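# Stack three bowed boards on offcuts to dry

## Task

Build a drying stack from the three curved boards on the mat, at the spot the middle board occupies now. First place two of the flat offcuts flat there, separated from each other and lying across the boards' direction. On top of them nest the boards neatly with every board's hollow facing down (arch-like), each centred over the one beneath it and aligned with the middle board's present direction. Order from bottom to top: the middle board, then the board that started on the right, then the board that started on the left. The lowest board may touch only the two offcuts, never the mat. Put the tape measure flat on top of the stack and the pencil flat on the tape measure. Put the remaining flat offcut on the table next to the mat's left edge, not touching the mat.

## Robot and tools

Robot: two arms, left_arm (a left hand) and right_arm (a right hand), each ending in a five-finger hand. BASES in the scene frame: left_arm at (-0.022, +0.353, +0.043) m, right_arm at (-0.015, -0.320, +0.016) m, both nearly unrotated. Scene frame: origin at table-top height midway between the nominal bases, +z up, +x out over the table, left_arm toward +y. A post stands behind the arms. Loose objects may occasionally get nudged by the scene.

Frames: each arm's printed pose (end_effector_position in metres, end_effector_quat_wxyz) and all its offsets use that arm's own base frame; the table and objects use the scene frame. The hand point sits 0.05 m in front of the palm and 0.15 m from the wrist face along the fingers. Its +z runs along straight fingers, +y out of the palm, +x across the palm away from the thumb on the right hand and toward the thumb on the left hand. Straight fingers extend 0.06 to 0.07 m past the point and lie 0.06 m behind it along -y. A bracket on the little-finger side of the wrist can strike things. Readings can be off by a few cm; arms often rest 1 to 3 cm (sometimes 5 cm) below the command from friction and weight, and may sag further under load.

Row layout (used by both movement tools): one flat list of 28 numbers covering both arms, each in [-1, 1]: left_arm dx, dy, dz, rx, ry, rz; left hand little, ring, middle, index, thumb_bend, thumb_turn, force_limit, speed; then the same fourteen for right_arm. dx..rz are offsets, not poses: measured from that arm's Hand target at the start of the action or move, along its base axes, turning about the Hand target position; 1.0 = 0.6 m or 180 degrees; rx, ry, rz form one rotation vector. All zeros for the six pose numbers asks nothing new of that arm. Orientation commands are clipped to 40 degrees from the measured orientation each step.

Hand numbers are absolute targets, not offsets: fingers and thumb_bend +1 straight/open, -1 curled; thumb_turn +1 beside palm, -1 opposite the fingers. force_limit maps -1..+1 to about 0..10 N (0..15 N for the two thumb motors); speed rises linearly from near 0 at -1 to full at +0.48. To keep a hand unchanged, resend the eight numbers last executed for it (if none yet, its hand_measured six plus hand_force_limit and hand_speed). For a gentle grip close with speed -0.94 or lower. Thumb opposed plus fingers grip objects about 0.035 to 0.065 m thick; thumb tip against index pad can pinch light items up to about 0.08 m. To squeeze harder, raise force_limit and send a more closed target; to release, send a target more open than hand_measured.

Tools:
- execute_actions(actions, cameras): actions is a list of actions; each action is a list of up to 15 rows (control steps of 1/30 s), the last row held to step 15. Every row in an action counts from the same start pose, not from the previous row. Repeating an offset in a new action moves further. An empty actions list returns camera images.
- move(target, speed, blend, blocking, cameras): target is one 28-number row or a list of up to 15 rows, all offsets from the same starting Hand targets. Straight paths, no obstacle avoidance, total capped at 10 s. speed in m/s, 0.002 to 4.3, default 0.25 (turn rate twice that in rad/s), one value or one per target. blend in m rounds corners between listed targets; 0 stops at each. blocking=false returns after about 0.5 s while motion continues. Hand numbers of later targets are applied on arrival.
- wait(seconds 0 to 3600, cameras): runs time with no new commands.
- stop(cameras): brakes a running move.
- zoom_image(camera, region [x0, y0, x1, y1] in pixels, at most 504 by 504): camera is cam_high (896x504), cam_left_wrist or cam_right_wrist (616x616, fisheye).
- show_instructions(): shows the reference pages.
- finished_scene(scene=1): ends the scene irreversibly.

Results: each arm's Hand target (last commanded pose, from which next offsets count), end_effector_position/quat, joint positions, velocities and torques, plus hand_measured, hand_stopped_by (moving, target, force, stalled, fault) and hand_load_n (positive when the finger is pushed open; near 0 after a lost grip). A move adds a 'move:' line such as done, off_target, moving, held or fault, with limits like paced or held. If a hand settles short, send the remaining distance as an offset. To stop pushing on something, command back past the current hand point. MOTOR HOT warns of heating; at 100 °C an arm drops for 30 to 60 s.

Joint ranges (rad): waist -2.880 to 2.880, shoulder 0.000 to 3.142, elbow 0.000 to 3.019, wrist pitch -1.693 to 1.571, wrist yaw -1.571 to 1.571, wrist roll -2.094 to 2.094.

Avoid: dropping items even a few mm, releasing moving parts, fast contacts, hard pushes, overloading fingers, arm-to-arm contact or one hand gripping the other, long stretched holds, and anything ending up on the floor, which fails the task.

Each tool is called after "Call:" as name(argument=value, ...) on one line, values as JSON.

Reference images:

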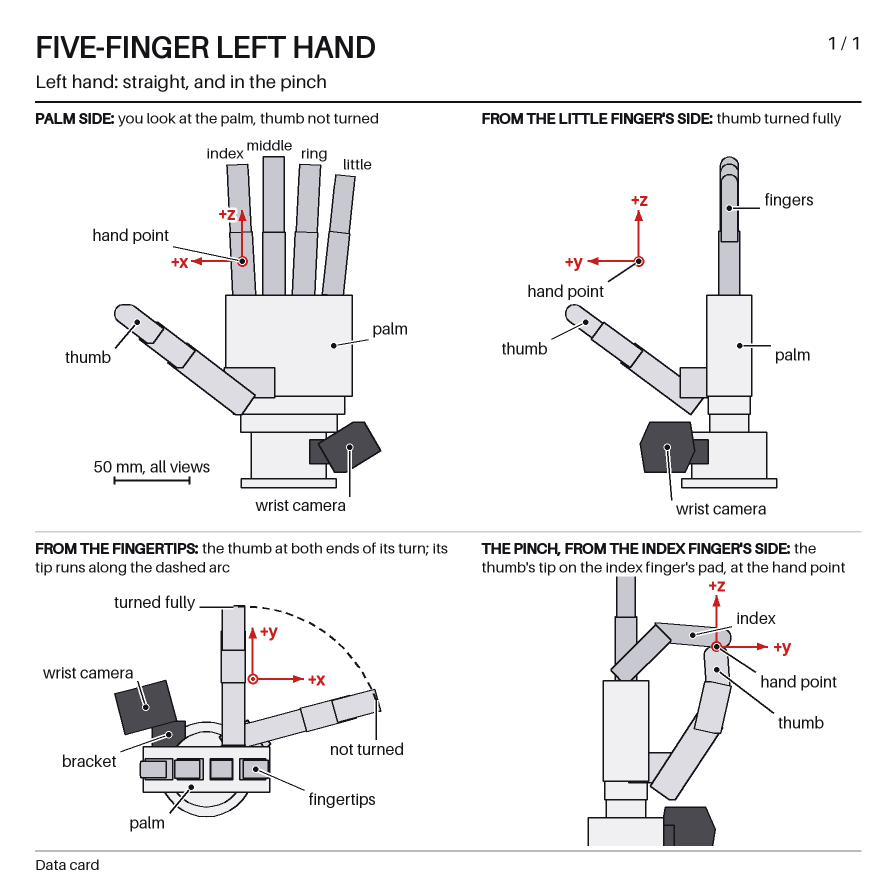

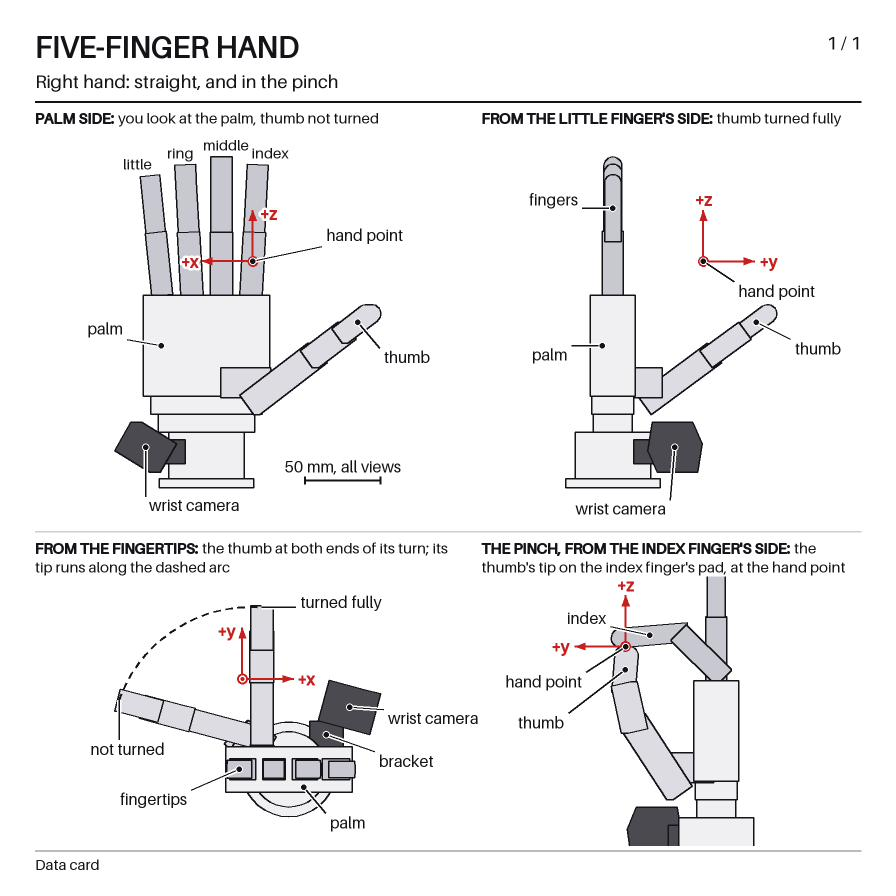

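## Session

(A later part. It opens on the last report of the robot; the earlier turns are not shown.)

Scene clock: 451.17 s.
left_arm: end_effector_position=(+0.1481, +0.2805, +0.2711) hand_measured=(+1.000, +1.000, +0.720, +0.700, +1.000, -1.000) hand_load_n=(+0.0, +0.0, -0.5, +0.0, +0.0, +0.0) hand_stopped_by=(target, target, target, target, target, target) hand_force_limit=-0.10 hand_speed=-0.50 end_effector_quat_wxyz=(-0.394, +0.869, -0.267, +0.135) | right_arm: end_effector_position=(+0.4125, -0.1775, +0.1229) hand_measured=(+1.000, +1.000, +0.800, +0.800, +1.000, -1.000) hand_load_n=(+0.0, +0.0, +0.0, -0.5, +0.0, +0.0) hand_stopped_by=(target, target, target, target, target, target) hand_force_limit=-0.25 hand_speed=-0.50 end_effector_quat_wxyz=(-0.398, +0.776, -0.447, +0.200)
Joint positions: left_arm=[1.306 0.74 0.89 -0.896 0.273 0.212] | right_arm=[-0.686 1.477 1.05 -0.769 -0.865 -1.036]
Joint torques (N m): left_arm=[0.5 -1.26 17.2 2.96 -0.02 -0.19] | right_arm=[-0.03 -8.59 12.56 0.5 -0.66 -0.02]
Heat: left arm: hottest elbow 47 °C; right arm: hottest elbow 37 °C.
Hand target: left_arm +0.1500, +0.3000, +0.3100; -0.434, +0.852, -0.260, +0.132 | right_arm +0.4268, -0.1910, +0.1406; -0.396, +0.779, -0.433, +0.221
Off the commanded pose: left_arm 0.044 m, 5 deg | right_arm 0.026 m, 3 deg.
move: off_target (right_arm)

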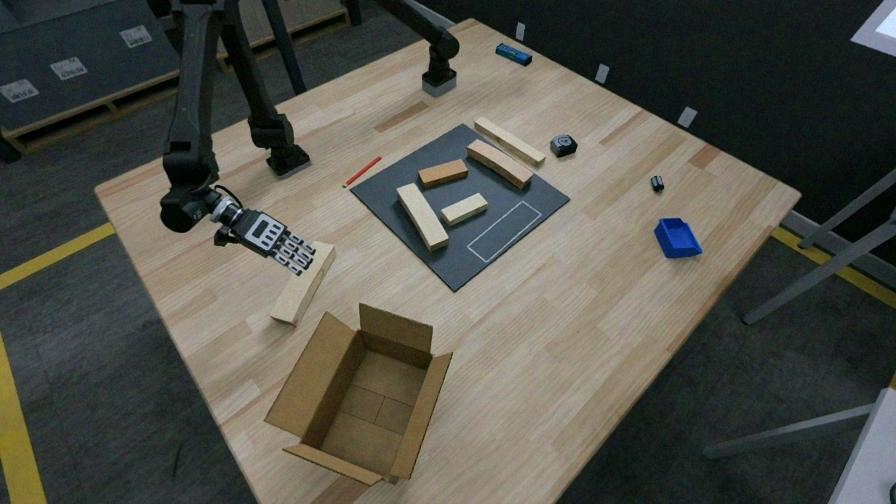

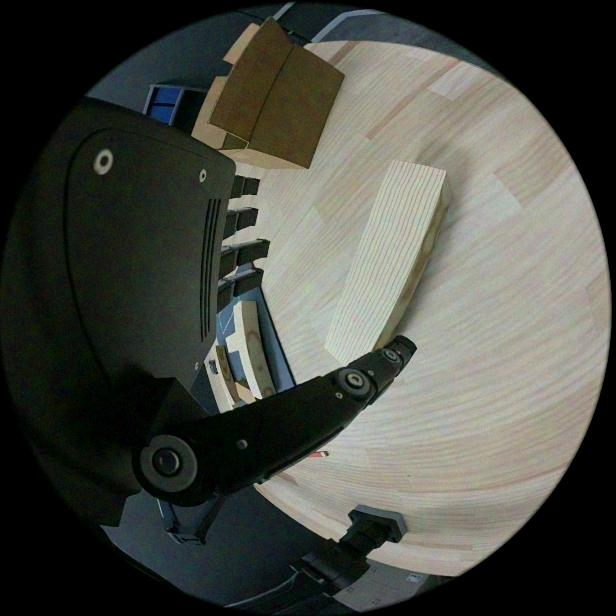

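Call:
move(target=[[0,0,0,0,0,0,1,1,0.72,0.7,1,-1,-0.1,-0.5,0.035,0.0,-0.13,0,0,0,1,1,0.8,0.8,1,-1,-0.25,-0.5]], speed=0.12, cameras=["cam_high","cam_right_wrist"])

Call:
zoom_image(camera="cam_high", region=[240, 200, 360, 320])

Call:
zoom_image(camera="cam_right_wrist", region=[200, 100, 500, 400])

Scene clock: 455.37 s.
left_arm: end_effector_position=(+0.1481, +0.2805, +0.2711) hand_measured=(+1.000, +1.000, +0.720, +0.700, +1.000, -1.000) hand_load_n=(+0.0, +0.0, +0.0, +0.5, +0.0, +0.0) hand_stopped_by=(target, target, target, target, target, target) hand_force_limit=-0.10 hand_speed=-0.50 end_effector_quat_wxyz=(-0.394, +0.869, -0.267, +0.135) | right_arm: end_effector_position=(+0.4367, -0.1944, +0.0582) hand_measured=(+1.000, +1.000, +0.800, +0.800, +1.000, -1.000) hand_load_n=(+0.0, -0.5, +0.0, +0.0, +0.0, +0.0) hand_stopped_by=(target, target, target, target, target, target) hand_force_limit=-0.25 hand_speed=-0.50 end_effector_quat_wxyz=(-0.396, +0.775, -0.444, +0.213)
Joint positions: left_arm=[1.306 0.74 0.89 -0.896 0.273 0.212] | right_arm=[-0.681 1.62 1.019 -0.557 -0.861 -1.02]
Joint torques (N m): left_arm=[0.56 -1.55 17.1 3.02 -0.03 -0.17] | right_arm=[1.85 -10.17 8.18 1.66 -0.34 0.21]
Heat: left arm: hottest elbow 47 °C; right arm: hottest elbow 38 °C.
Hand target: left_arm +0.1500, +0.3000, +0.3100; -0.434, +0.852, -0.260, +0.132 | right_arm +0.4478, -0.1910, +0.0626; -0.396, +0.779, -0.433, +0.221
Off the commanded pose: left_arm 0.044 m, 5 deg | right_arm 0.012 m, 2 deg.
move: off_target (right_arm)

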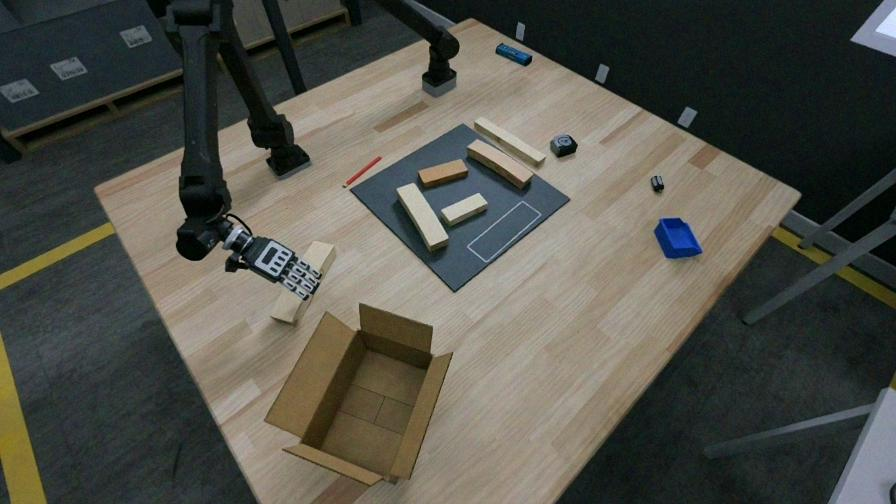

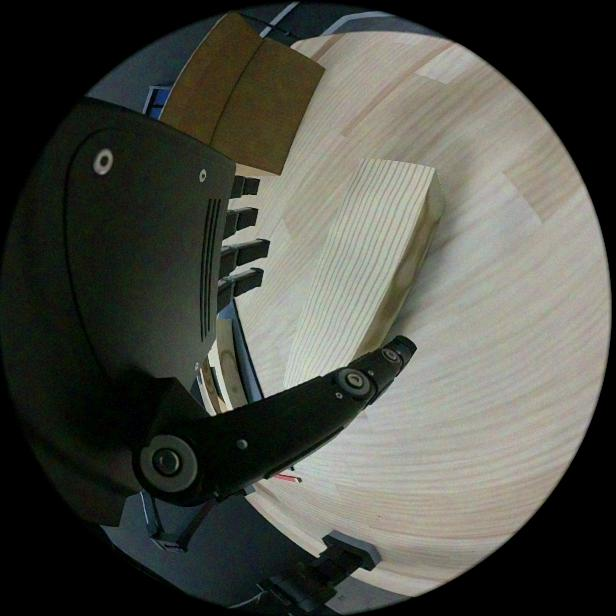

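Scaled by 4.200 from the camera's image (finer frame: 1280x720).

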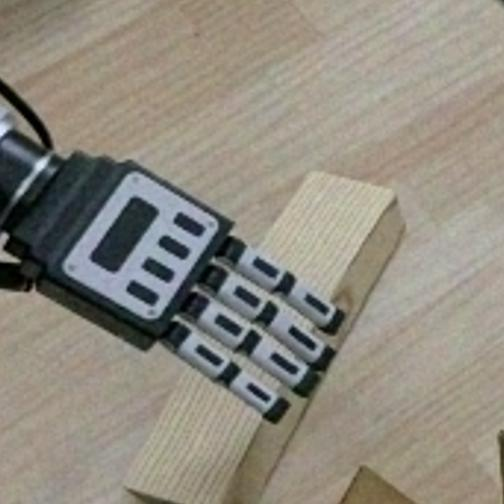

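Scaled by 1.680 from the camera's image (finer frame: 880x880).

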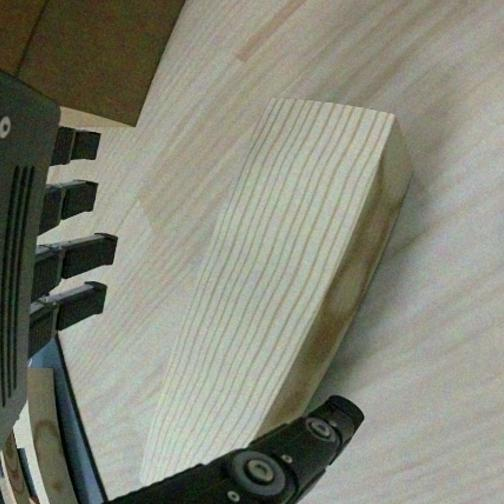

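Call:
move(target=[[0,0,0,0,0,0,1,1,0.72,0.7,1,-1,-0.1,-0.5,0.008,0.024,-0.02,0,0,0,1,1,0.8,0.8,1,-1,-0.25,-0.5],[0,0,0,0,0,0,1,1,0.72,0.7,1,-1,-0.1,-0.5,0.008,0.024,-0.057,0,0,0,1,1,0.8,0.8,1,-1,-0.25,-0.5]], speed=0.06, cameras=["cam_high","cam_right_wrist"])

Call:
zoom_image(camera="cam_right_wrist", region=[200, 100, 500, 400])

Scene clock: 458.73 s.
left_arm: end_effector_position=(+0.1481, +0.2805, +0.2711) hand_measured=(+1.000, +1.000, +0.720, +0.700, +1.000, -1.000) hand_load_n=(+0.0, +0.0, +0.0, +0.0, +0.0, +0.0) hand_stopped_by=(target, target, target, target, target, target) hand_force_limit=-0.10 hand_speed=-0.50 end_effector_quat_wxyz=(-0.394, +0.869, -0.267, +0.135) | right_arm: end_effector_position=(+0.4437, -0.1780, +0.0260) hand_measured=(+1.000, +1.000, +0.800, +0.800, +1.000, -1.000) hand_load_n=(+0.0, +0.0, +0.0, +0.0, -0.5, +0.0) hand_stopped_by=(target, target, target, target, target, target) hand_force_limit=-0.25 hand_speed=-0.50 end_effector_quat_wxyz=(-0.396, +0.777, -0.440, +0.213)
Joint positions: left_arm=[1.306 0.74 0.89 -0.896 0.273 0.212] | right_arm=[-0.643 1.661 0.964 -0.424 -0.848 -0.977]
Joint torques (N m): left_arm=[0.5 -1.2 16.96 2.93 -0.01 -0.21] | right_arm=[1.55 -10.11 7.66 1.73 -0.33 0.22]
Heat: left arm: hottest elbow 47 °C; right arm: hottest elbow 37 °C.
Hand target: left_arm +0.1500, +0.3000, +0.3100; -0.434, +0.852, -0.260, +0.132 | right_arm +0.4526, -0.1766, +0.0284; -0.396, +0.779, -0.433, +0.221
Off the commanded pose: left_arm 0.044 m, 5 deg | right_arm 0.009 m, 1 deg.
move: done

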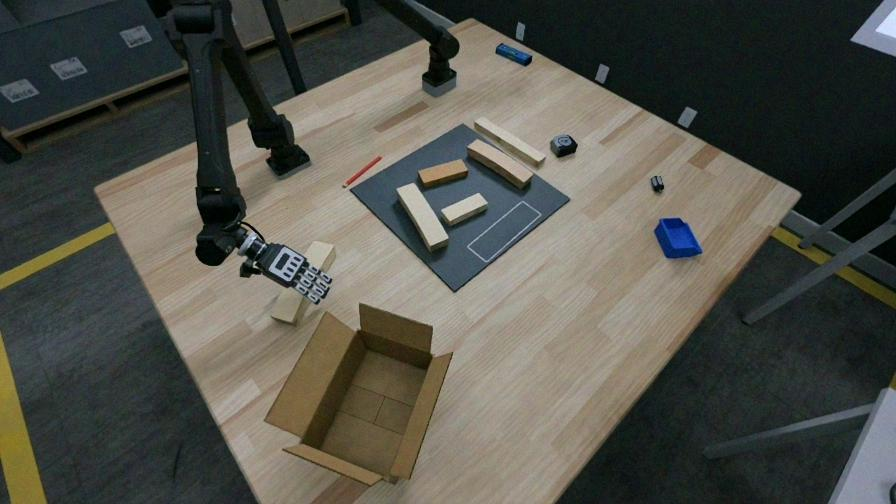

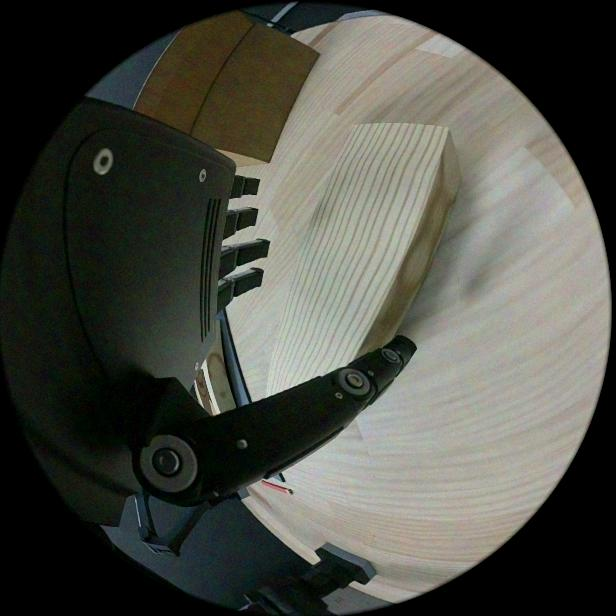

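Scaled by 1.680 from the camera's image (finer frame: 880x880).

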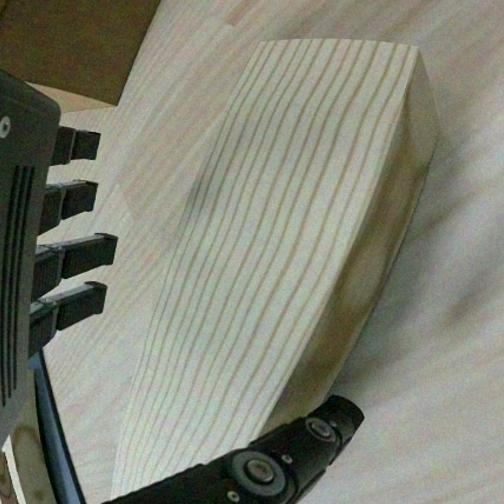

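Call:
move(target=[[0,0,0,0,0,0,1,1,0.72,0.7,1,-1,-0.1,-0.5,0,0,0,0,0,0,1,1,-0.2,-0.2,-0.2,-1,-0.1,-0.9]], speed=0.06, cameras=["cam_high","cam_right_wrist"])

Call:
zoom_image(camera="cam_right_wrist", region=[200, 100, 500, 400])

Scene clock: 461.90 s.
left_arm: end_effector_position=(+0.1481, +0.2805, +0.2711) hand_measured=(+1.000, +1.000, +0.720, +0.700, +1.000, -1.000) hand_load_n=(-0.5, +0.0, +0.0, +0.0, +0.0, +0.0) hand_stopped_by=(target, target, target, target, target, target) hand_force_limit=-0.10 hand_speed=-0.50 end_effector_quat_wxyz=(-0.394, +0.869, -0.267, +0.135) | right_arm: end_effector_position=(+0.4427, -0.1794, +0.0253) hand_measured=(+1.000, +1.000, +0.244, +0.234, +0.718, -1.000) hand_load_n=(+0.0, +0.0, +4.0, +4.5, +7.5, +0.5) hand_stopped_by=(target, target, force, force, force, target) hand_force_limit=-0.10 hand_speed=-0.90 end_effector_quat_wxyz=(-0.394, +0.776, -0.443, +0.213)
Joint positions: left_arm=[1.306 0.74 0.89 -0.896 0.273 0.212] | right_arm=[-0.646 1.661 0.962 -0.422 -0.845 -0.974]
Joint torques (N m): left_arm=[0.38 -1.32 17.21 2.96 -0.02 -0.15] | right_arm=[1.73 -10.11 7.77 1.69 -0.42 0.19]
Heat: left arm: hottest elbow 48 °C; right arm: hottest elbow 37 °C.
Hand target: left_arm +0.1500, +0.3000, +0.3100; -0.434, +0.852, -0.260, +0.132 | right_arm +0.4526, -0.1766, +0.0284; -0.396, +0.779, -0.433, +0.221
Off the commanded pose: left_arm 0.044 m, 5 deg | right_arm 0.011 m, 2 deg.
move: done

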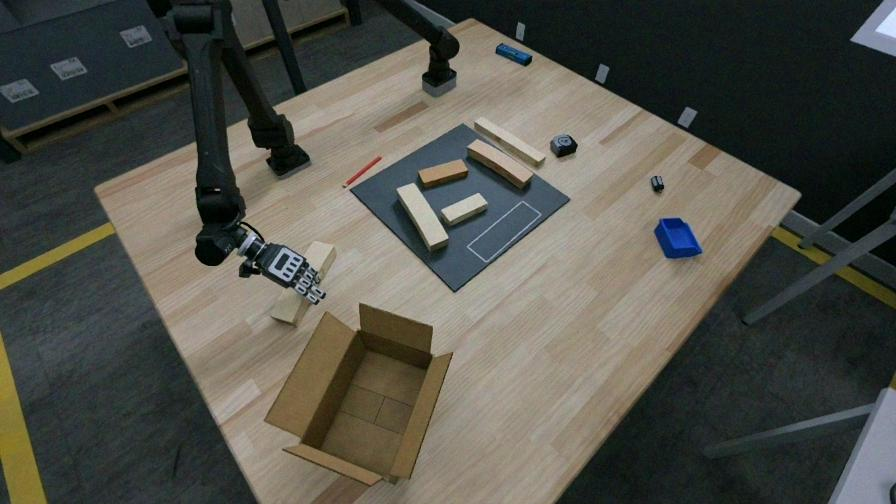

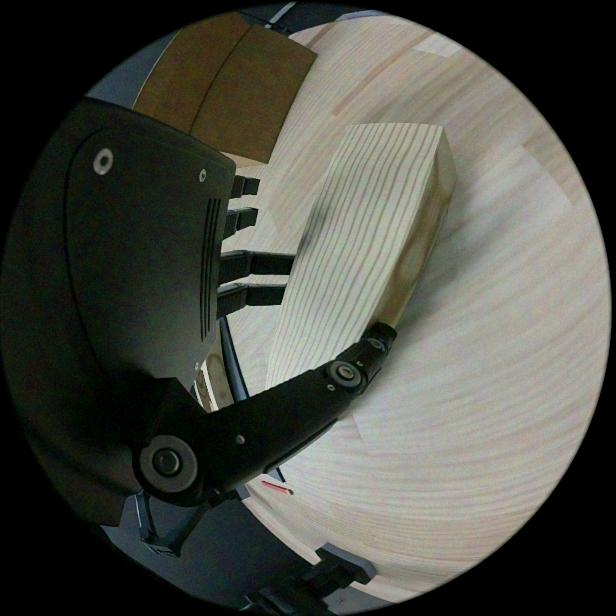

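Scaled by 1.680 from the camera's image (finer frame: 880x880).

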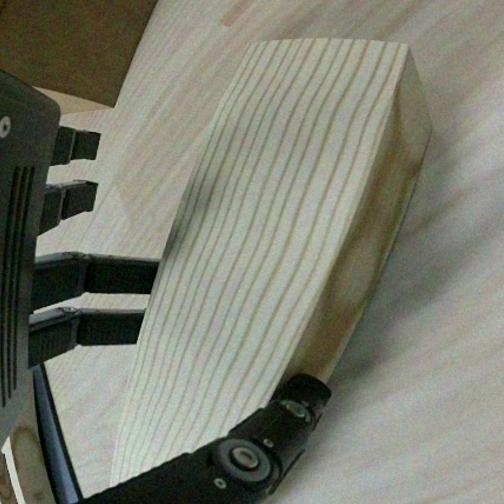

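Call:
move(target=[[0,0,0,0,0,0,1,1,0.72,0.7,1,-1,-0.1,-0.5,0,0,0.1,0,0,0,1,1,-0.2,-0.2,-0.2,-1,-0.1,-0.9],[0,0,0,0,0,0,1,1,0.72,0.7,1,-1,-0.1,-0.5,0.01,0.15,0.3,0,0,0.05,1,1,-0.2,-0.2,-0.2,-1,-0.1,-0.9],[0,0,0,0,0,0,1,1,0.72,0.7,1,-1,-0.1,-0.5,0.027,0.854,0.28,0,0,0.248,1,1,-0.2,-0.2,-0.2,-1,-0.1,-0.9]], speed=[0.06,0.12,0.15], blend=[0.01,0.03,0], cameras=["cam_high","cam_right_wrist"])

Call:
zoom_image(camera="cam_high", region=[380, 90, 540, 250])

Scene clock: 469.80 s.
left_arm: end_effector_position=(+0.1481, +0.2805, +0.2711) hand_measured=(+1.000, +1.000, +0.720, +0.700, +1.000, -1.000) hand_load_n=(+0.0, +0.0, +0.0, +0.0, +0.0, +0.0) hand_stopped_by=(target, target, target, target, target, target) hand_force_limit=-0.10 hand_speed=-0.50 end_effector_quat_wxyz=(-0.394, +0.869, -0.267, +0.135) | right_arm: end_effector_position=(+0.4410, +0.3176, +0.1513) hand_measured=(+1.000, +1.000, +0.244, +0.234, +0.718, -1.000) hand_load_n=(+0.0, +0.0, +4.0, +4.5, +8.0, +0.0) hand_stopped_by=(target, target, force, force, force, target) hand_force_limit=-0.10 hand_speed=-0.90 end_effector_quat_wxyz=(-0.421, +0.899, -0.119, +0.016)
Joint positions: left_arm=[1.306 0.74 0.89 -0.896 0.273 0.212] | right_arm=[0.416 1.595 1.261 -0.658 -0.69 -0.678]
Joint torques (N m): left_arm=[0.67 -1.55 17.01 2.92 -0.06 -0.17] | right_arm=[1.14 -12.28 15.39 2.1 -0.46 0.31]
Heat: left arm: hottest elbow 49 °C; right arm: hottest elbow 38 °C.
Hand target: left_arm +0.1500, +0.3000, +0.3100; -0.434, +0.852, -0.260, +0.132 | right_arm +0.4688, +0.3358, +0.1964; -0.450, +0.885, -0.105, +0.054
Off the commanded pose: left_arm 0.044 m, 5 deg | right_arm 0.056 m, 6 deg.
move: off_target (right_arm)

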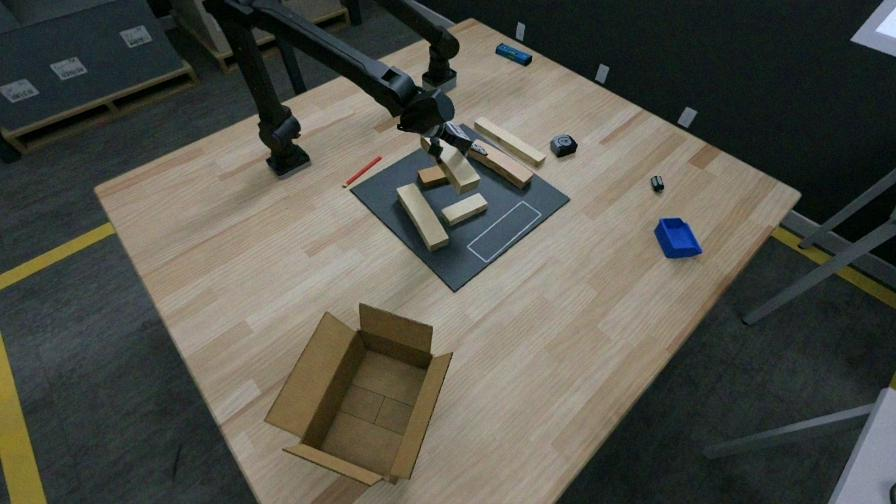

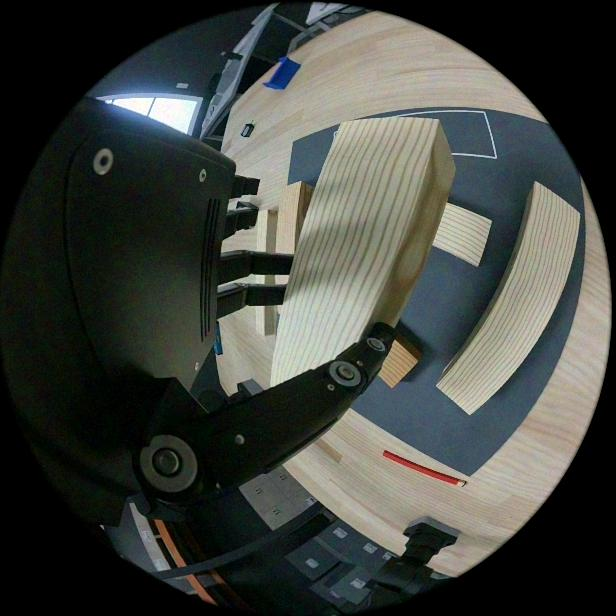

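Scaled by 3.150 from the camera's image (finer frame: 1280x720).

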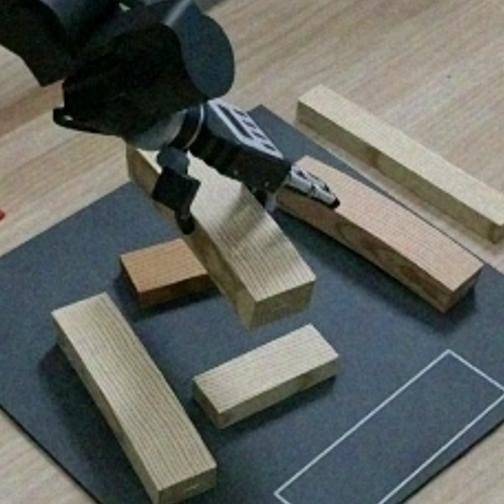

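Call:
move(target=[[0,0,0,0,0,0,1,1,0.72,0.7,1,-1,-0.1,-0.5,-0.015,0.0,-0.12,0,0,0,1,1,-0.2,-0.2,-0.2,-1,-0.1,-0.9]], speed=0.08, cameras=["cam_high"])

Call:
zoom_image(camera="cam_high", region=[400, 120, 520, 240])

Scene clock: 472.53 s.
left_arm: end_effector_position=(+0.1481, +0.2805, +0.2711) hand_measured=(+1.000, +1.000, +0.720, +0.700, +1.000, -1.000) hand_load_n=(+0.0, +0.0, +0.0, +0.0, +0.0, +0.0) hand_stopped_by=(target, target, target, target, target, target) hand_force_limit=-0.10 hand_speed=-0.50 end_effector_quat_wxyz=(-0.394, +0.869, -0.267, +0.135) | right_arm: end_effector_position=(+0.4497, +0.3208, +0.0982) hand_measured=(+1.000, +1.000, +0.244, +0.234, +0.718, -1.000) hand_load_n=(+0.0, +0.0, +4.0, +4.0, +8.0, +0.0) hand_stopped_by=(target, target, force, force, force, target) hand_force_limit=-0.10 hand_speed=-0.90 end_effector_quat_wxyz=(-0.429, +0.895, -0.116, +0.033)
Joint positions: left_arm=[1.306 0.74 0.89 -0.896 0.273 0.212] | right_arm=[0.416 1.652 1.172 -0.47 -0.684 -0.671]
Joint torques (N m): left_arm=[0.67 -1.14 17.09 3.06 -0.03 -0.19] | right_arm=[1.61 -12.98 10.32 2.44 -0.45 0.3]
Heat: left arm: hottest elbow 49 °C; right arm: hottest elbow 38 °C.
Hand target: left_arm +0.1500, +0.3000, +0.3100; -0.434, +0.852, -0.260, +0.132 | right_arm +0.4598, +0.3358, +0.1244; -0.450, +0.885, -0.105, +0.054
Off the commanded pose: left_arm 0.044 m, 5 deg | right_arm 0.032 m, 4 deg.
move: off_target (right_arm)

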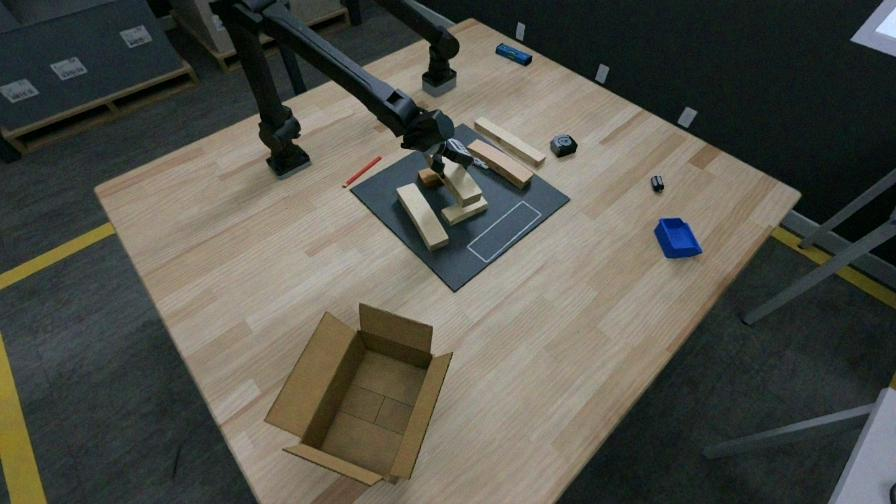

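Scaled by 4.200 from the camera's image (finer frame: 1280x720).

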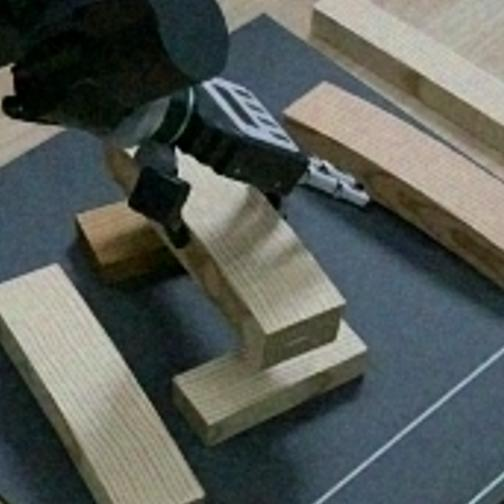

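Call:
move(target=[[0,0,0,0,0,0,1,1,0.72,0.7,1,-1,-0.1,-0.5,-0.010,0.0,-0.075,0,0,-0.007,1,1,-0.2,-0.2,-0.2,-1,-0.1,-0.9]], speed=0.06, cameras=["cam_high","cam_right_wrist"])

Call:
zoom_image(camera="cam_high", region=[400, 120, 520, 240])

Scene clock: 475.47 s.
left_arm: end_effector_position=(+0.1481, +0.2805, +0.2711) hand_measured=(+1.000, +1.000, +0.720, +0.700, +1.000, -1.000) hand_load_n=(+0.0, +0.0, +0.0, +0.0, +0.0, +0.0) hand_stopped_by=(target, target, target, target, target, target) hand_force_limit=-0.10 hand_speed=-0.50 end_effector_quat_wxyz=(-0.394, +0.869, -0.267, +0.135) | right_arm: end_effector_position=(+0.4444, +0.3182, +0.0567) hand_measured=(+1.000, +1.000, +0.244, +0.234, +0.718, -1.000) hand_load_n=(+0.0, +0.0, +4.0, +3.5, +8.0, +0.0) hand_stopped_by=(target, target, force, force, force, target) hand_force_limit=-0.10 hand_speed=-0.90 end_effector_quat_wxyz=(-0.429, +0.893, -0.128, +0.040)
Joint positions: left_arm=[1.306 0.74 0.89 -0.896 0.273 0.212] | right_arm=[0.417 1.686 1.087 -0.327 -0.667 -0.638]
Joint torques (N m): left_arm=[1.49 -1.2 17.11 2.84 -0.04 -0.17] | right_arm=[1.61 -12.63 9.55 2.54 -0.4 0.28]
Heat: left arm: hottest elbow 49 °C; right arm: hottest elbow 38 °C.
Hand target: left_arm +0.1500, +0.3000, +0.3100; -0.434, +0.852, -0.260, +0.132 | right_arm +0.4538, +0.3358, +0.0794; -0.450, +0.884, -0.114, +0.059
Off the commanded pose: left_arm 0.044 m, 5 deg | right_arm 0.030 m, 4 deg.
move: off_target (right_arm)

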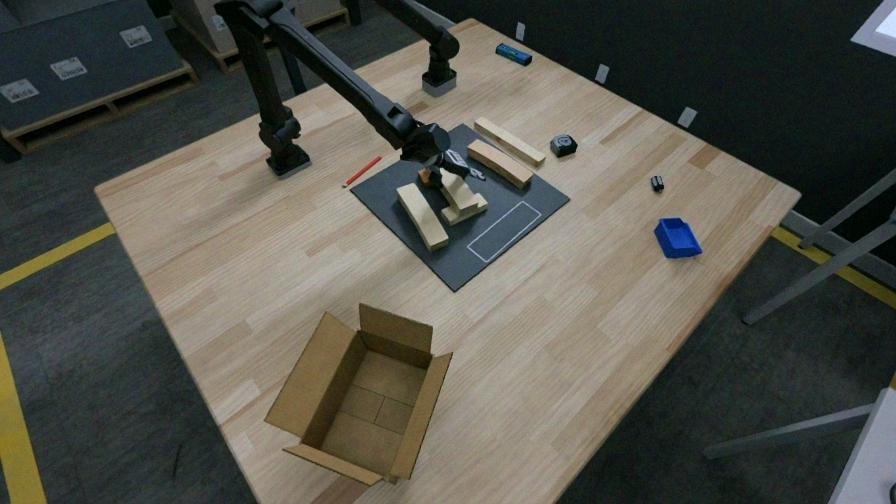

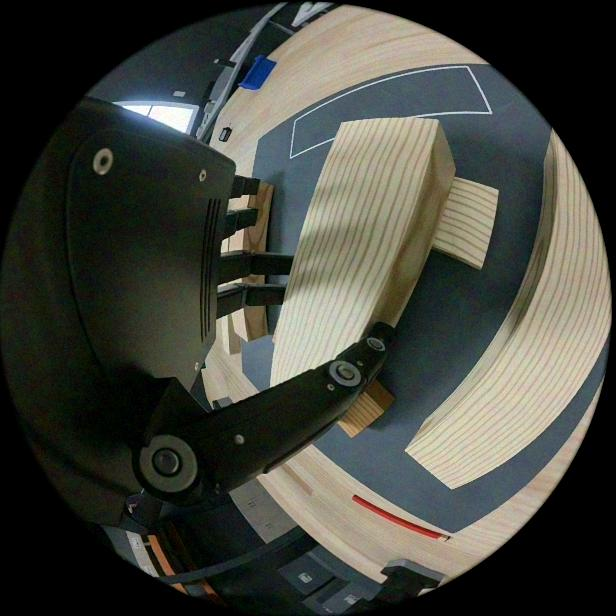

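Scaled by 4.200 from the camera's image (finer frame: 1280x720).

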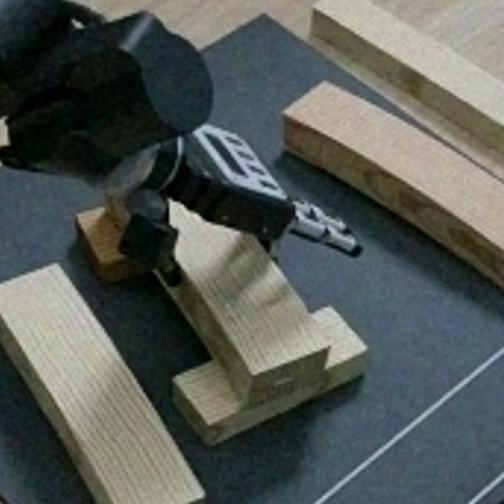

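Call:
move(target=[[0,0,0,0,0,0,1,1,0.72,0.7,1,-1,-0.1,-0.5,0.018,0.018,0.004,0,0,0,1,1,-0.2,-0.2,-0.2,-1,-0.1,-0.9]], speed=0.04, cameras=["cam_high"])

Call:
zoom_image(camera="cam_high", region=[400, 120, 520, 240])

Scene clock: 477.73 s.
left_arm: end_effector_position=(+0.1481, +0.2805, +0.2711) hand_measured=(+1.000, +1.000, +0.720, +0.700, +1.000, -1.000) hand_load_n=(+0.0, +0.0, +0.0, +0.0, +0.0, +0.0) hand_stopped_by=(target, target, target, target, target, target) hand_force_limit=-0.10 hand_speed=-0.50 end_effector_quat_wxyz=(-0.394, +0.869, -0.267, +0.135) | right_arm: end_effector_position=(+0.4443, +0.3198, +0.0555) hand_measured=(+1.000, +1.000, +0.244, +0.234, +0.718, -1.000) hand_load_n=(-0.5, +0.0, +3.5, +3.5, +8.5, +0.0) hand_stopped_by=(target, target, force, force, force, target) hand_force_limit=-0.10 hand_speed=-0.90 end_effector_quat_wxyz=(-0.428, +0.893, -0.133, +0.038)
Joint positions: left_arm=[1.306 0.74 0.89 -0.896 0.273 0.212] | right_arm=[0.42 1.69 1.09 -0.327 -0.662 -0.628]
Joint torques (N m): left_arm=[0.5 -1.61 17.07 2.92 -0.02 -0.17] | right_arm=[2.2 -11.28 12.97 2.15 -0.32 0.27]
Heat: left arm: hottest elbow 49 °C; right arm: hottest elbow 37 °C.
Hand target: left_arm +0.1500, +0.3000, +0.3100; -0.434, +0.852, -0.260, +0.132 | right_arm +0.4646, +0.3466, +0.0818; -0.450, +0.884, -0.114, +0.059
Off the commanded pose: left_arm 0.044 m, 5 deg | right_arm 0.043 m, 4 deg.
move: off_target (right_arm)

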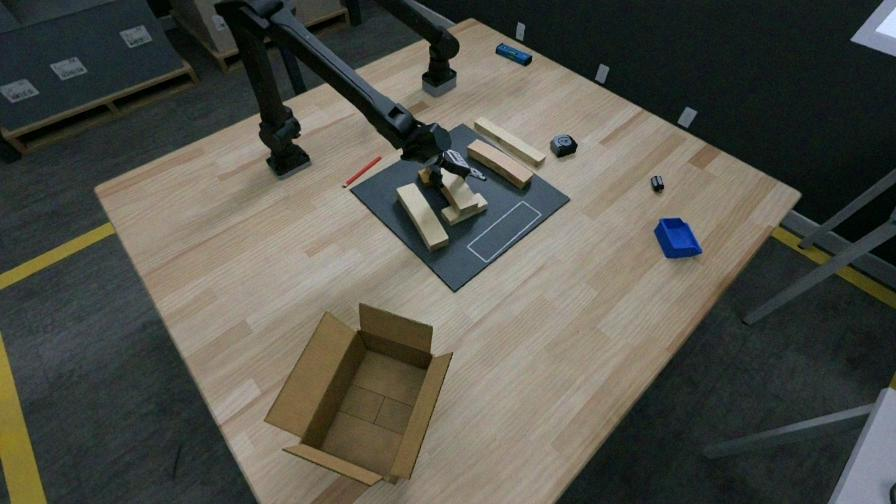

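Scaled by 4.200 from the camera's image (finer frame: 1280x720).

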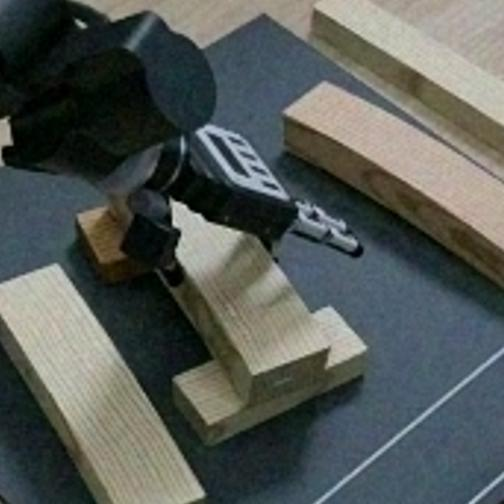

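Call:
move(target=[[0,0,0,0,0,0,1,1,0.72,0.7,1,-1,-0.1,-0.5,0.0,-0.005,0.04,0,0,0,1,1,-0.2,-0.2,-0.2,-1,-0.1,-0.9],[0,0,0,0,0,0,1,1,0.72,0.7,1,-1,-0.1,-0.5,0.0,-0.005,-0.002,0,0,0,1,1,-0.2,-0.2,-0.2,-1,-0.1,-0.9]], speed=0.05, cameras=["cam_high"])

Call:
zoom_image(camera="cam_high", region=[400, 120, 520, 240])

Scene clock: 480.37 s.
left_arm: end_effector_position=(+0.1481, +0.2805, +0.2711) hand_measured=(+1.000, +1.000, +0.720, +0.700, +1.000, -1.000) hand_load_n=(-0.5, +0.0, +0.0, +0.0, +0.0, +0.0) hand_stopped_by=(target, target, target, target, target, target) hand_force_limit=-0.10 hand_speed=-0.50 end_effector_quat_wxyz=(-0.394, +0.869, -0.267, +0.135) | right_arm: end_effector_position=(+0.4477, +0.3219, +0.0559) hand_measured=(+1.000, +1.000, +0.244, +0.234, +0.718, -1.000) hand_load_n=(+0.0, +0.0, +3.5, +3.5, +8.0, +0.0) hand_stopped_by=(target, target, force, force, force, target) hand_force_limit=-0.10 hand_speed=-0.90 end_effector_quat_wxyz=(-0.427, +0.894, -0.133, +0.037)
Joint positions: left_arm=[1.306 0.74 0.89 -0.896 0.273 0.212] | right_arm=[0.422 1.699 1.105 -0.336 -0.661 -0.628]
Joint torques (N m): left_arm=[0.79 -1.08 17.06 3.04 -0.05 -0.18] | right_arm=[1.67 -12.04 11.44 2.51 -0.47 0.21]
Heat: left arm: hottest elbow 49 °C; right arm: hottest elbow 38 °C.
Hand target: left_arm +0.1500, +0.3000, +0.3100; -0.434, +0.852, -0.260, +0.132 | right_arm +0.4646, +0.3436, +0.0806; -0.450, +0.884, -0.114, +0.059
Off the commanded pose: left_arm 0.044 m, 5 deg | right_arm 0.037 m, 4 deg.
move: off_target (right_arm)

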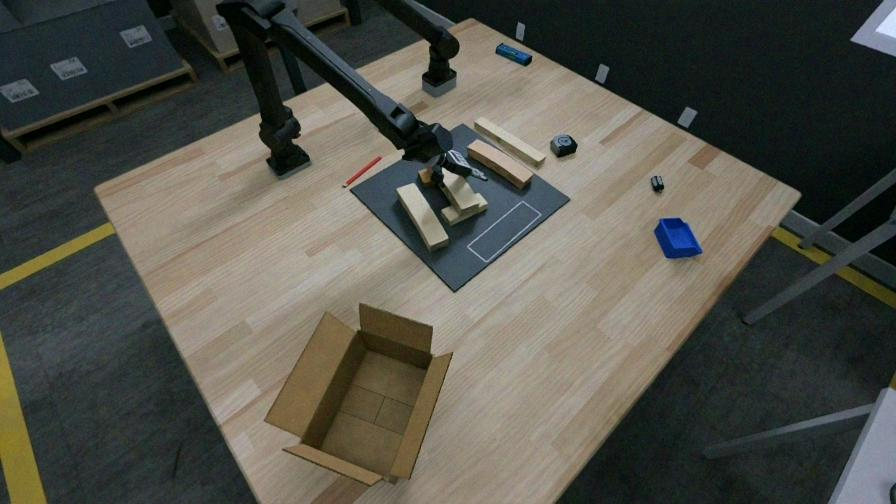

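Scaled by 4.200 from the camera's image (finer frame: 1280x720).

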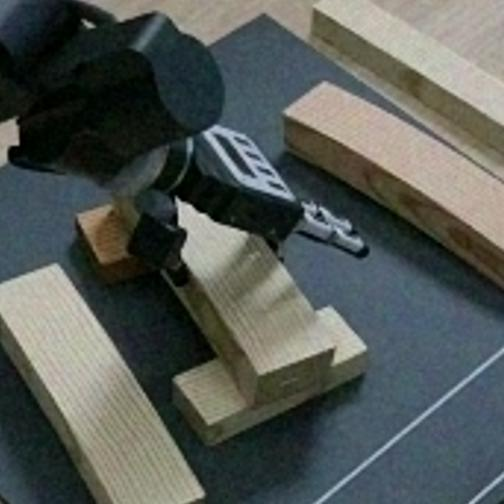

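Call:
move(target=[[0,0,0,0,0,0,1,1,0.72,0.7,1,-1,-0.1,-0.5,0.006,0.006,0.05,0,0,0,1,1,-0.2,-0.2,-0.2,-1,-0.1,-0.9]], speed=0.05)

Scene clock: 483.07 s.
left_arm: end_effector_position=(+0.1481, +0.2805, +0.2711) hand_measured=(+1.000, +1.000, +0.720, +0.700, +1.000, -1.000) hand_load_n=(+0.0, +0.0, +0.0, +0.0, +0.0, +0.0) hand_stopped_by=(target, target, target, target, target, target) hand_force_limit=-0.10 hand_speed=-0.50 end_effector_quat_wxyz=(-0.394, +0.869, -0.267, +0.135) | right_arm: end_effector_position=(+0.4445, +0.3223, +0.0591) hand_measured=(+1.000, +1.000, +0.244, +0.234, +0.718, -1.000) hand_load_n=(+0.0, +0.0, +4.0, +4.0, +8.0, +0.0) hand_stopped_by=(target, target, force, force, force, target) hand_force_limit=-0.10 hand_speed=-0.90 end_effector_quat_wxyz=(-0.420, +0.897, -0.136, +0.026)
Joint positions: left_arm=[1.306 0.74 0.89 -0.896 0.273 0.212] | right_arm=[0.425 1.699 1.122 -0.379 -0.661 -0.628]
Joint torques (N m): left_arm=[0.73 -1.9 17.13 2.97 -0.03 -0.14] | right_arm=[1.73 -14.33 14.15 1.13 -0.44 0.25]
Heat: left arm: hottest elbow 50 °C; right arm: hottest elbow 38 °C.
Hand target: left_arm +0.1500, +0.3000, +0.3100; -0.434, +0.852, -0.260, +0.132 | right_arm +0.4682, +0.3472, +0.1106; -0.450, +0.884, -0.114, +0.059
Off the commanded pose: left_arm 0.044 m, 5 deg | right_arm 0.062 m, 6 deg.
move: off_target (right_arm)

Call:
move(target=[[0,0,0,0,0,0,1,1,0.72,0.7,1,-1,-0.1,-0.5,0.01,0.0,0.07,0,0,0,1,1,-0.2,-0.2,-0.2,-1,-0.1,-0.9]], speed=0.05)

Call:
move(target=[[0,0,0,0,0,0,1,1,0.72,0.7,1,-1,-0.1,-0.5,0.0,0.0,-0.08,0,0,0,1,1,-0.2,-0.2,-0.2,-1,-0.1,-0.9]], speed=0.06, cameras=["cam_high"])

Call:
zoom_image(camera="cam_high", region=[400, 120, 520, 240])

Scene clock: 489.77 s.
left_arm: end_effector_position=(+0.1481, +0.2805, +0.2711) hand_measured=(+1.000, +1.000, +0.720, +0.700, +1.000, -1.000) hand_load_n=(+0.0, -0.5, +0.0, +0.0, +0.0, +0.0) hand_stopped_by=(target, target, target, target, target, target) hand_force_limit=-0.10 hand_speed=-0.50 end_effector_quat_wxyz=(-0.394, +0.869, -0.267, +0.135) | right_arm: end_effector_position=(+0.4519, +0.3257, +0.0895) hand_measured=(+1.000, +1.000, +0.244, +0.234, +0.718, -1.000) hand_load_n=(+0.0, +0.0, +4.0, +4.0, +8.0, +0.0) hand_stopped_by=(target, target, force, force, force, target) hand_force_limit=-0.10 hand_speed=-0.90 end_effector_quat_wxyz=(-0.415, +0.899, -0.140, +0.019)
Joint positions: left_arm=[1.306 0.74 0.89 -0.896 0.273 0.212] | right_arm=[0.425 1.686 1.2 -0.491 -0.661 -0.628]
Joint torques (N m): left_arm=[0.79 -1.44 17.1 2.81 -0.03 -0.15] | right_arm=[1.32 -15.68 14.58 1.13 -0.53 0.21]
Heat: left arm: hottest elbow 50 °C; right arm: hottest elbow 39 °C.
Hand target: left_arm +0.1500, +0.3000, +0.3100; -0.434, +0.852, -0.260, +0.132 | right_arm +0.4742, +0.3472, +0.1526; -0.450, +0.884, -0.114, +0.059
Off the commanded pose: left_arm 0.044 m, 5 deg | right_arm 0.070 m, 7 deg.
move: off_target (right_arm)

Scene clock: 491.47 s.
left_arm: end_effector_position=(+0.1481, +0.2805, +0.2711) hand_measured=(+1.000, +1.000, +0.720, +0.700, +1.000, -1.000) hand_load_n=(+0.0, +0.0, +0.0, +0.0, +0.0, +0.0) hand_stopped_by=(target, target, target, target, target, target) hand_force_limit=-0.10 hand_speed=-0.50 end_effector_quat_wxyz=(-0.394, +0.869, -0.267, +0.135) | right_arm: end_effector_position=(+0.4636, +0.3310, +0.0776) hand_measured=(+1.000, +1.000, +0.244, +0.234, +0.718, -1.000) hand_load_n=(+0.0, -0.5, +4.0, +4.0, +8.0, +0.0) hand_stopped_by=(target, target, force, force, force, target) hand_force_limit=-0.10 hand_speed=-0.90 end_effector_quat_wxyz=(-0.427, +0.894, -0.131, +0.037)
Joint positions: left_arm=[1.306 0.74 0.89 -0.896 0.273 0.212] | right_arm=[0.425 1.71 1.186 -0.405 -0.661 -0.628]
Joint torques (N m): left_arm=[0.91 -1.38 17.06 2.97 -0.05 -0.18] | right_arm=[1.32 -13.57 10.17 2.48 -0.51 0.2]
Heat: left arm: hottest elbow 50 °C; right arm: hottest elbow 39 °C.
Hand target: left_arm +0.1500, +0.3000, +0.3100; -0.434, +0.852, -0.260, +0.132 | right_arm +0.4742, +0.3472, +0.1046; -0.450, +0.884, -0.114, +0.059
Off the commanded pose: left_arm 0.044 m, 5 deg | right_arm 0.033 m, 4 deg.
move: off_target (right_arm)

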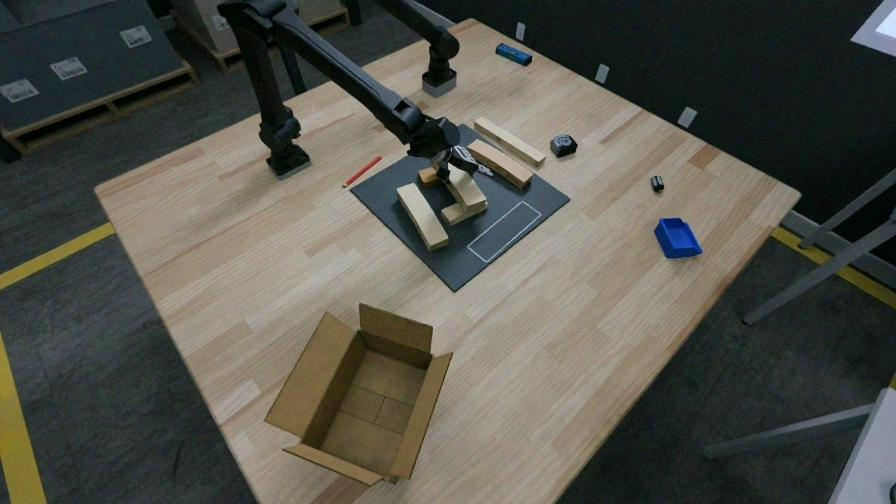

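Scaled by 4.200 from the camera's image (finer frame: 1280x720).

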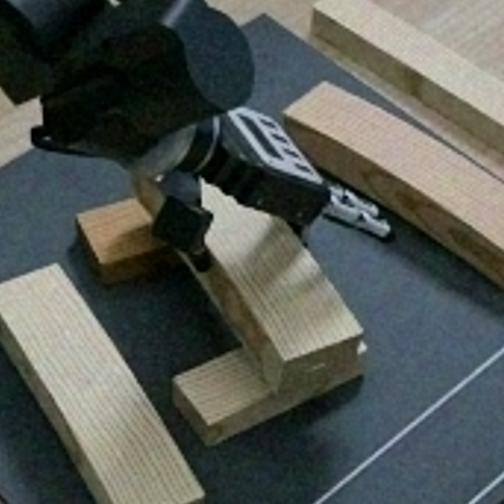

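Call:
move(target=[[0,0,0,0,0,0,1,1,0.72,0.7,1,-1,-0.1,-0.5,-0.007,-0.005,-0.045,0,0,0,1,1,-0.2,-0.2,-0.2,-1,-0.1,-0.9]], speed=0.05, cameras=["cam_high"])

Call:
zoom_image(camera="cam_high", region=[400, 120, 520, 240])

Scene clock: 493.87 s.
left_arm: end_effector_position=(+0.1481, +0.2805, +0.2711) hand_measured=(+1.000, +1.000, +0.720, +0.700, +1.000, -1.000) hand_load_n=(+0.0, +0.0, +0.0, +0.0, +0.0, +0.0) hand_stopped_by=(target, target, target, target, target, target) hand_force_limit=-0.10 hand_speed=-0.50 end_effector_quat_wxyz=(-0.394, +0.869, -0.267, +0.135) | right_arm: end_effector_position=(+0.4601, +0.3294, +0.0561) hand_measured=(+1.000, +1.000, +0.244, +0.234, +0.718, -1.000) hand_load_n=(+0.0, +0.0, +4.5, +3.5, +8.0, +0.0) hand_stopped_by=(target, target, force, force, force, target) hand_force_limit=-0.10 hand_speed=-0.90 end_effector_quat_wxyz=(-0.429, +0.893, -0.130, +0.040)
Joint positions: left_arm=[1.306 0.74 0.89 -0.896 0.273 0.212] | right_arm=[0.425 1.729 1.143 -0.336 -0.661 -0.628]
Joint torques (N m): left_arm=[0.67 -1.38 17.11 2.96 -0.03 -0.18] | right_arm=[1.26 -13.33 9.43 2.58 -0.53 0.18]
Heat: left arm: hottest elbow 50 °C; right arm: hottest elbow 39 °C.
Hand target: left_arm +0.1500, +0.3000, +0.3100; -0.434, +0.852, -0.260, +0.132 | right_arm +0.4700, +0.3442, +0.0776; -0.450, +0.884, -0.114, +0.059
Off the commanded pose: left_arm 0.044 m, 5 deg | right_arm 0.028 m, 4 deg.
move: off_target (right_arm)

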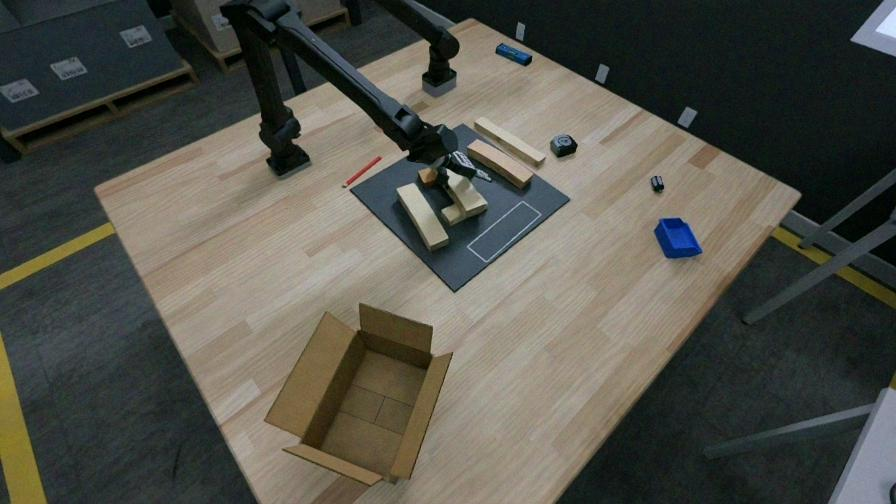

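Scaled by 4.200 from the camera's image (finer frame: 1280x720).

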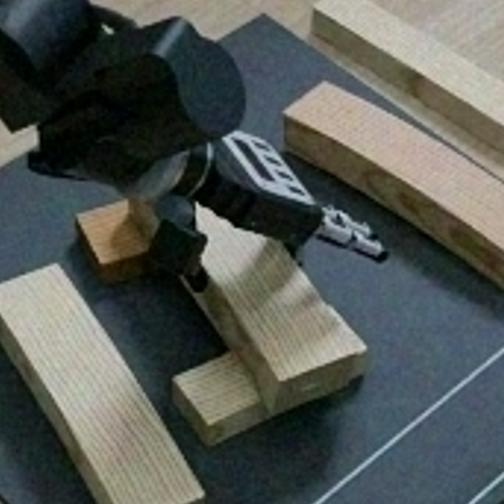

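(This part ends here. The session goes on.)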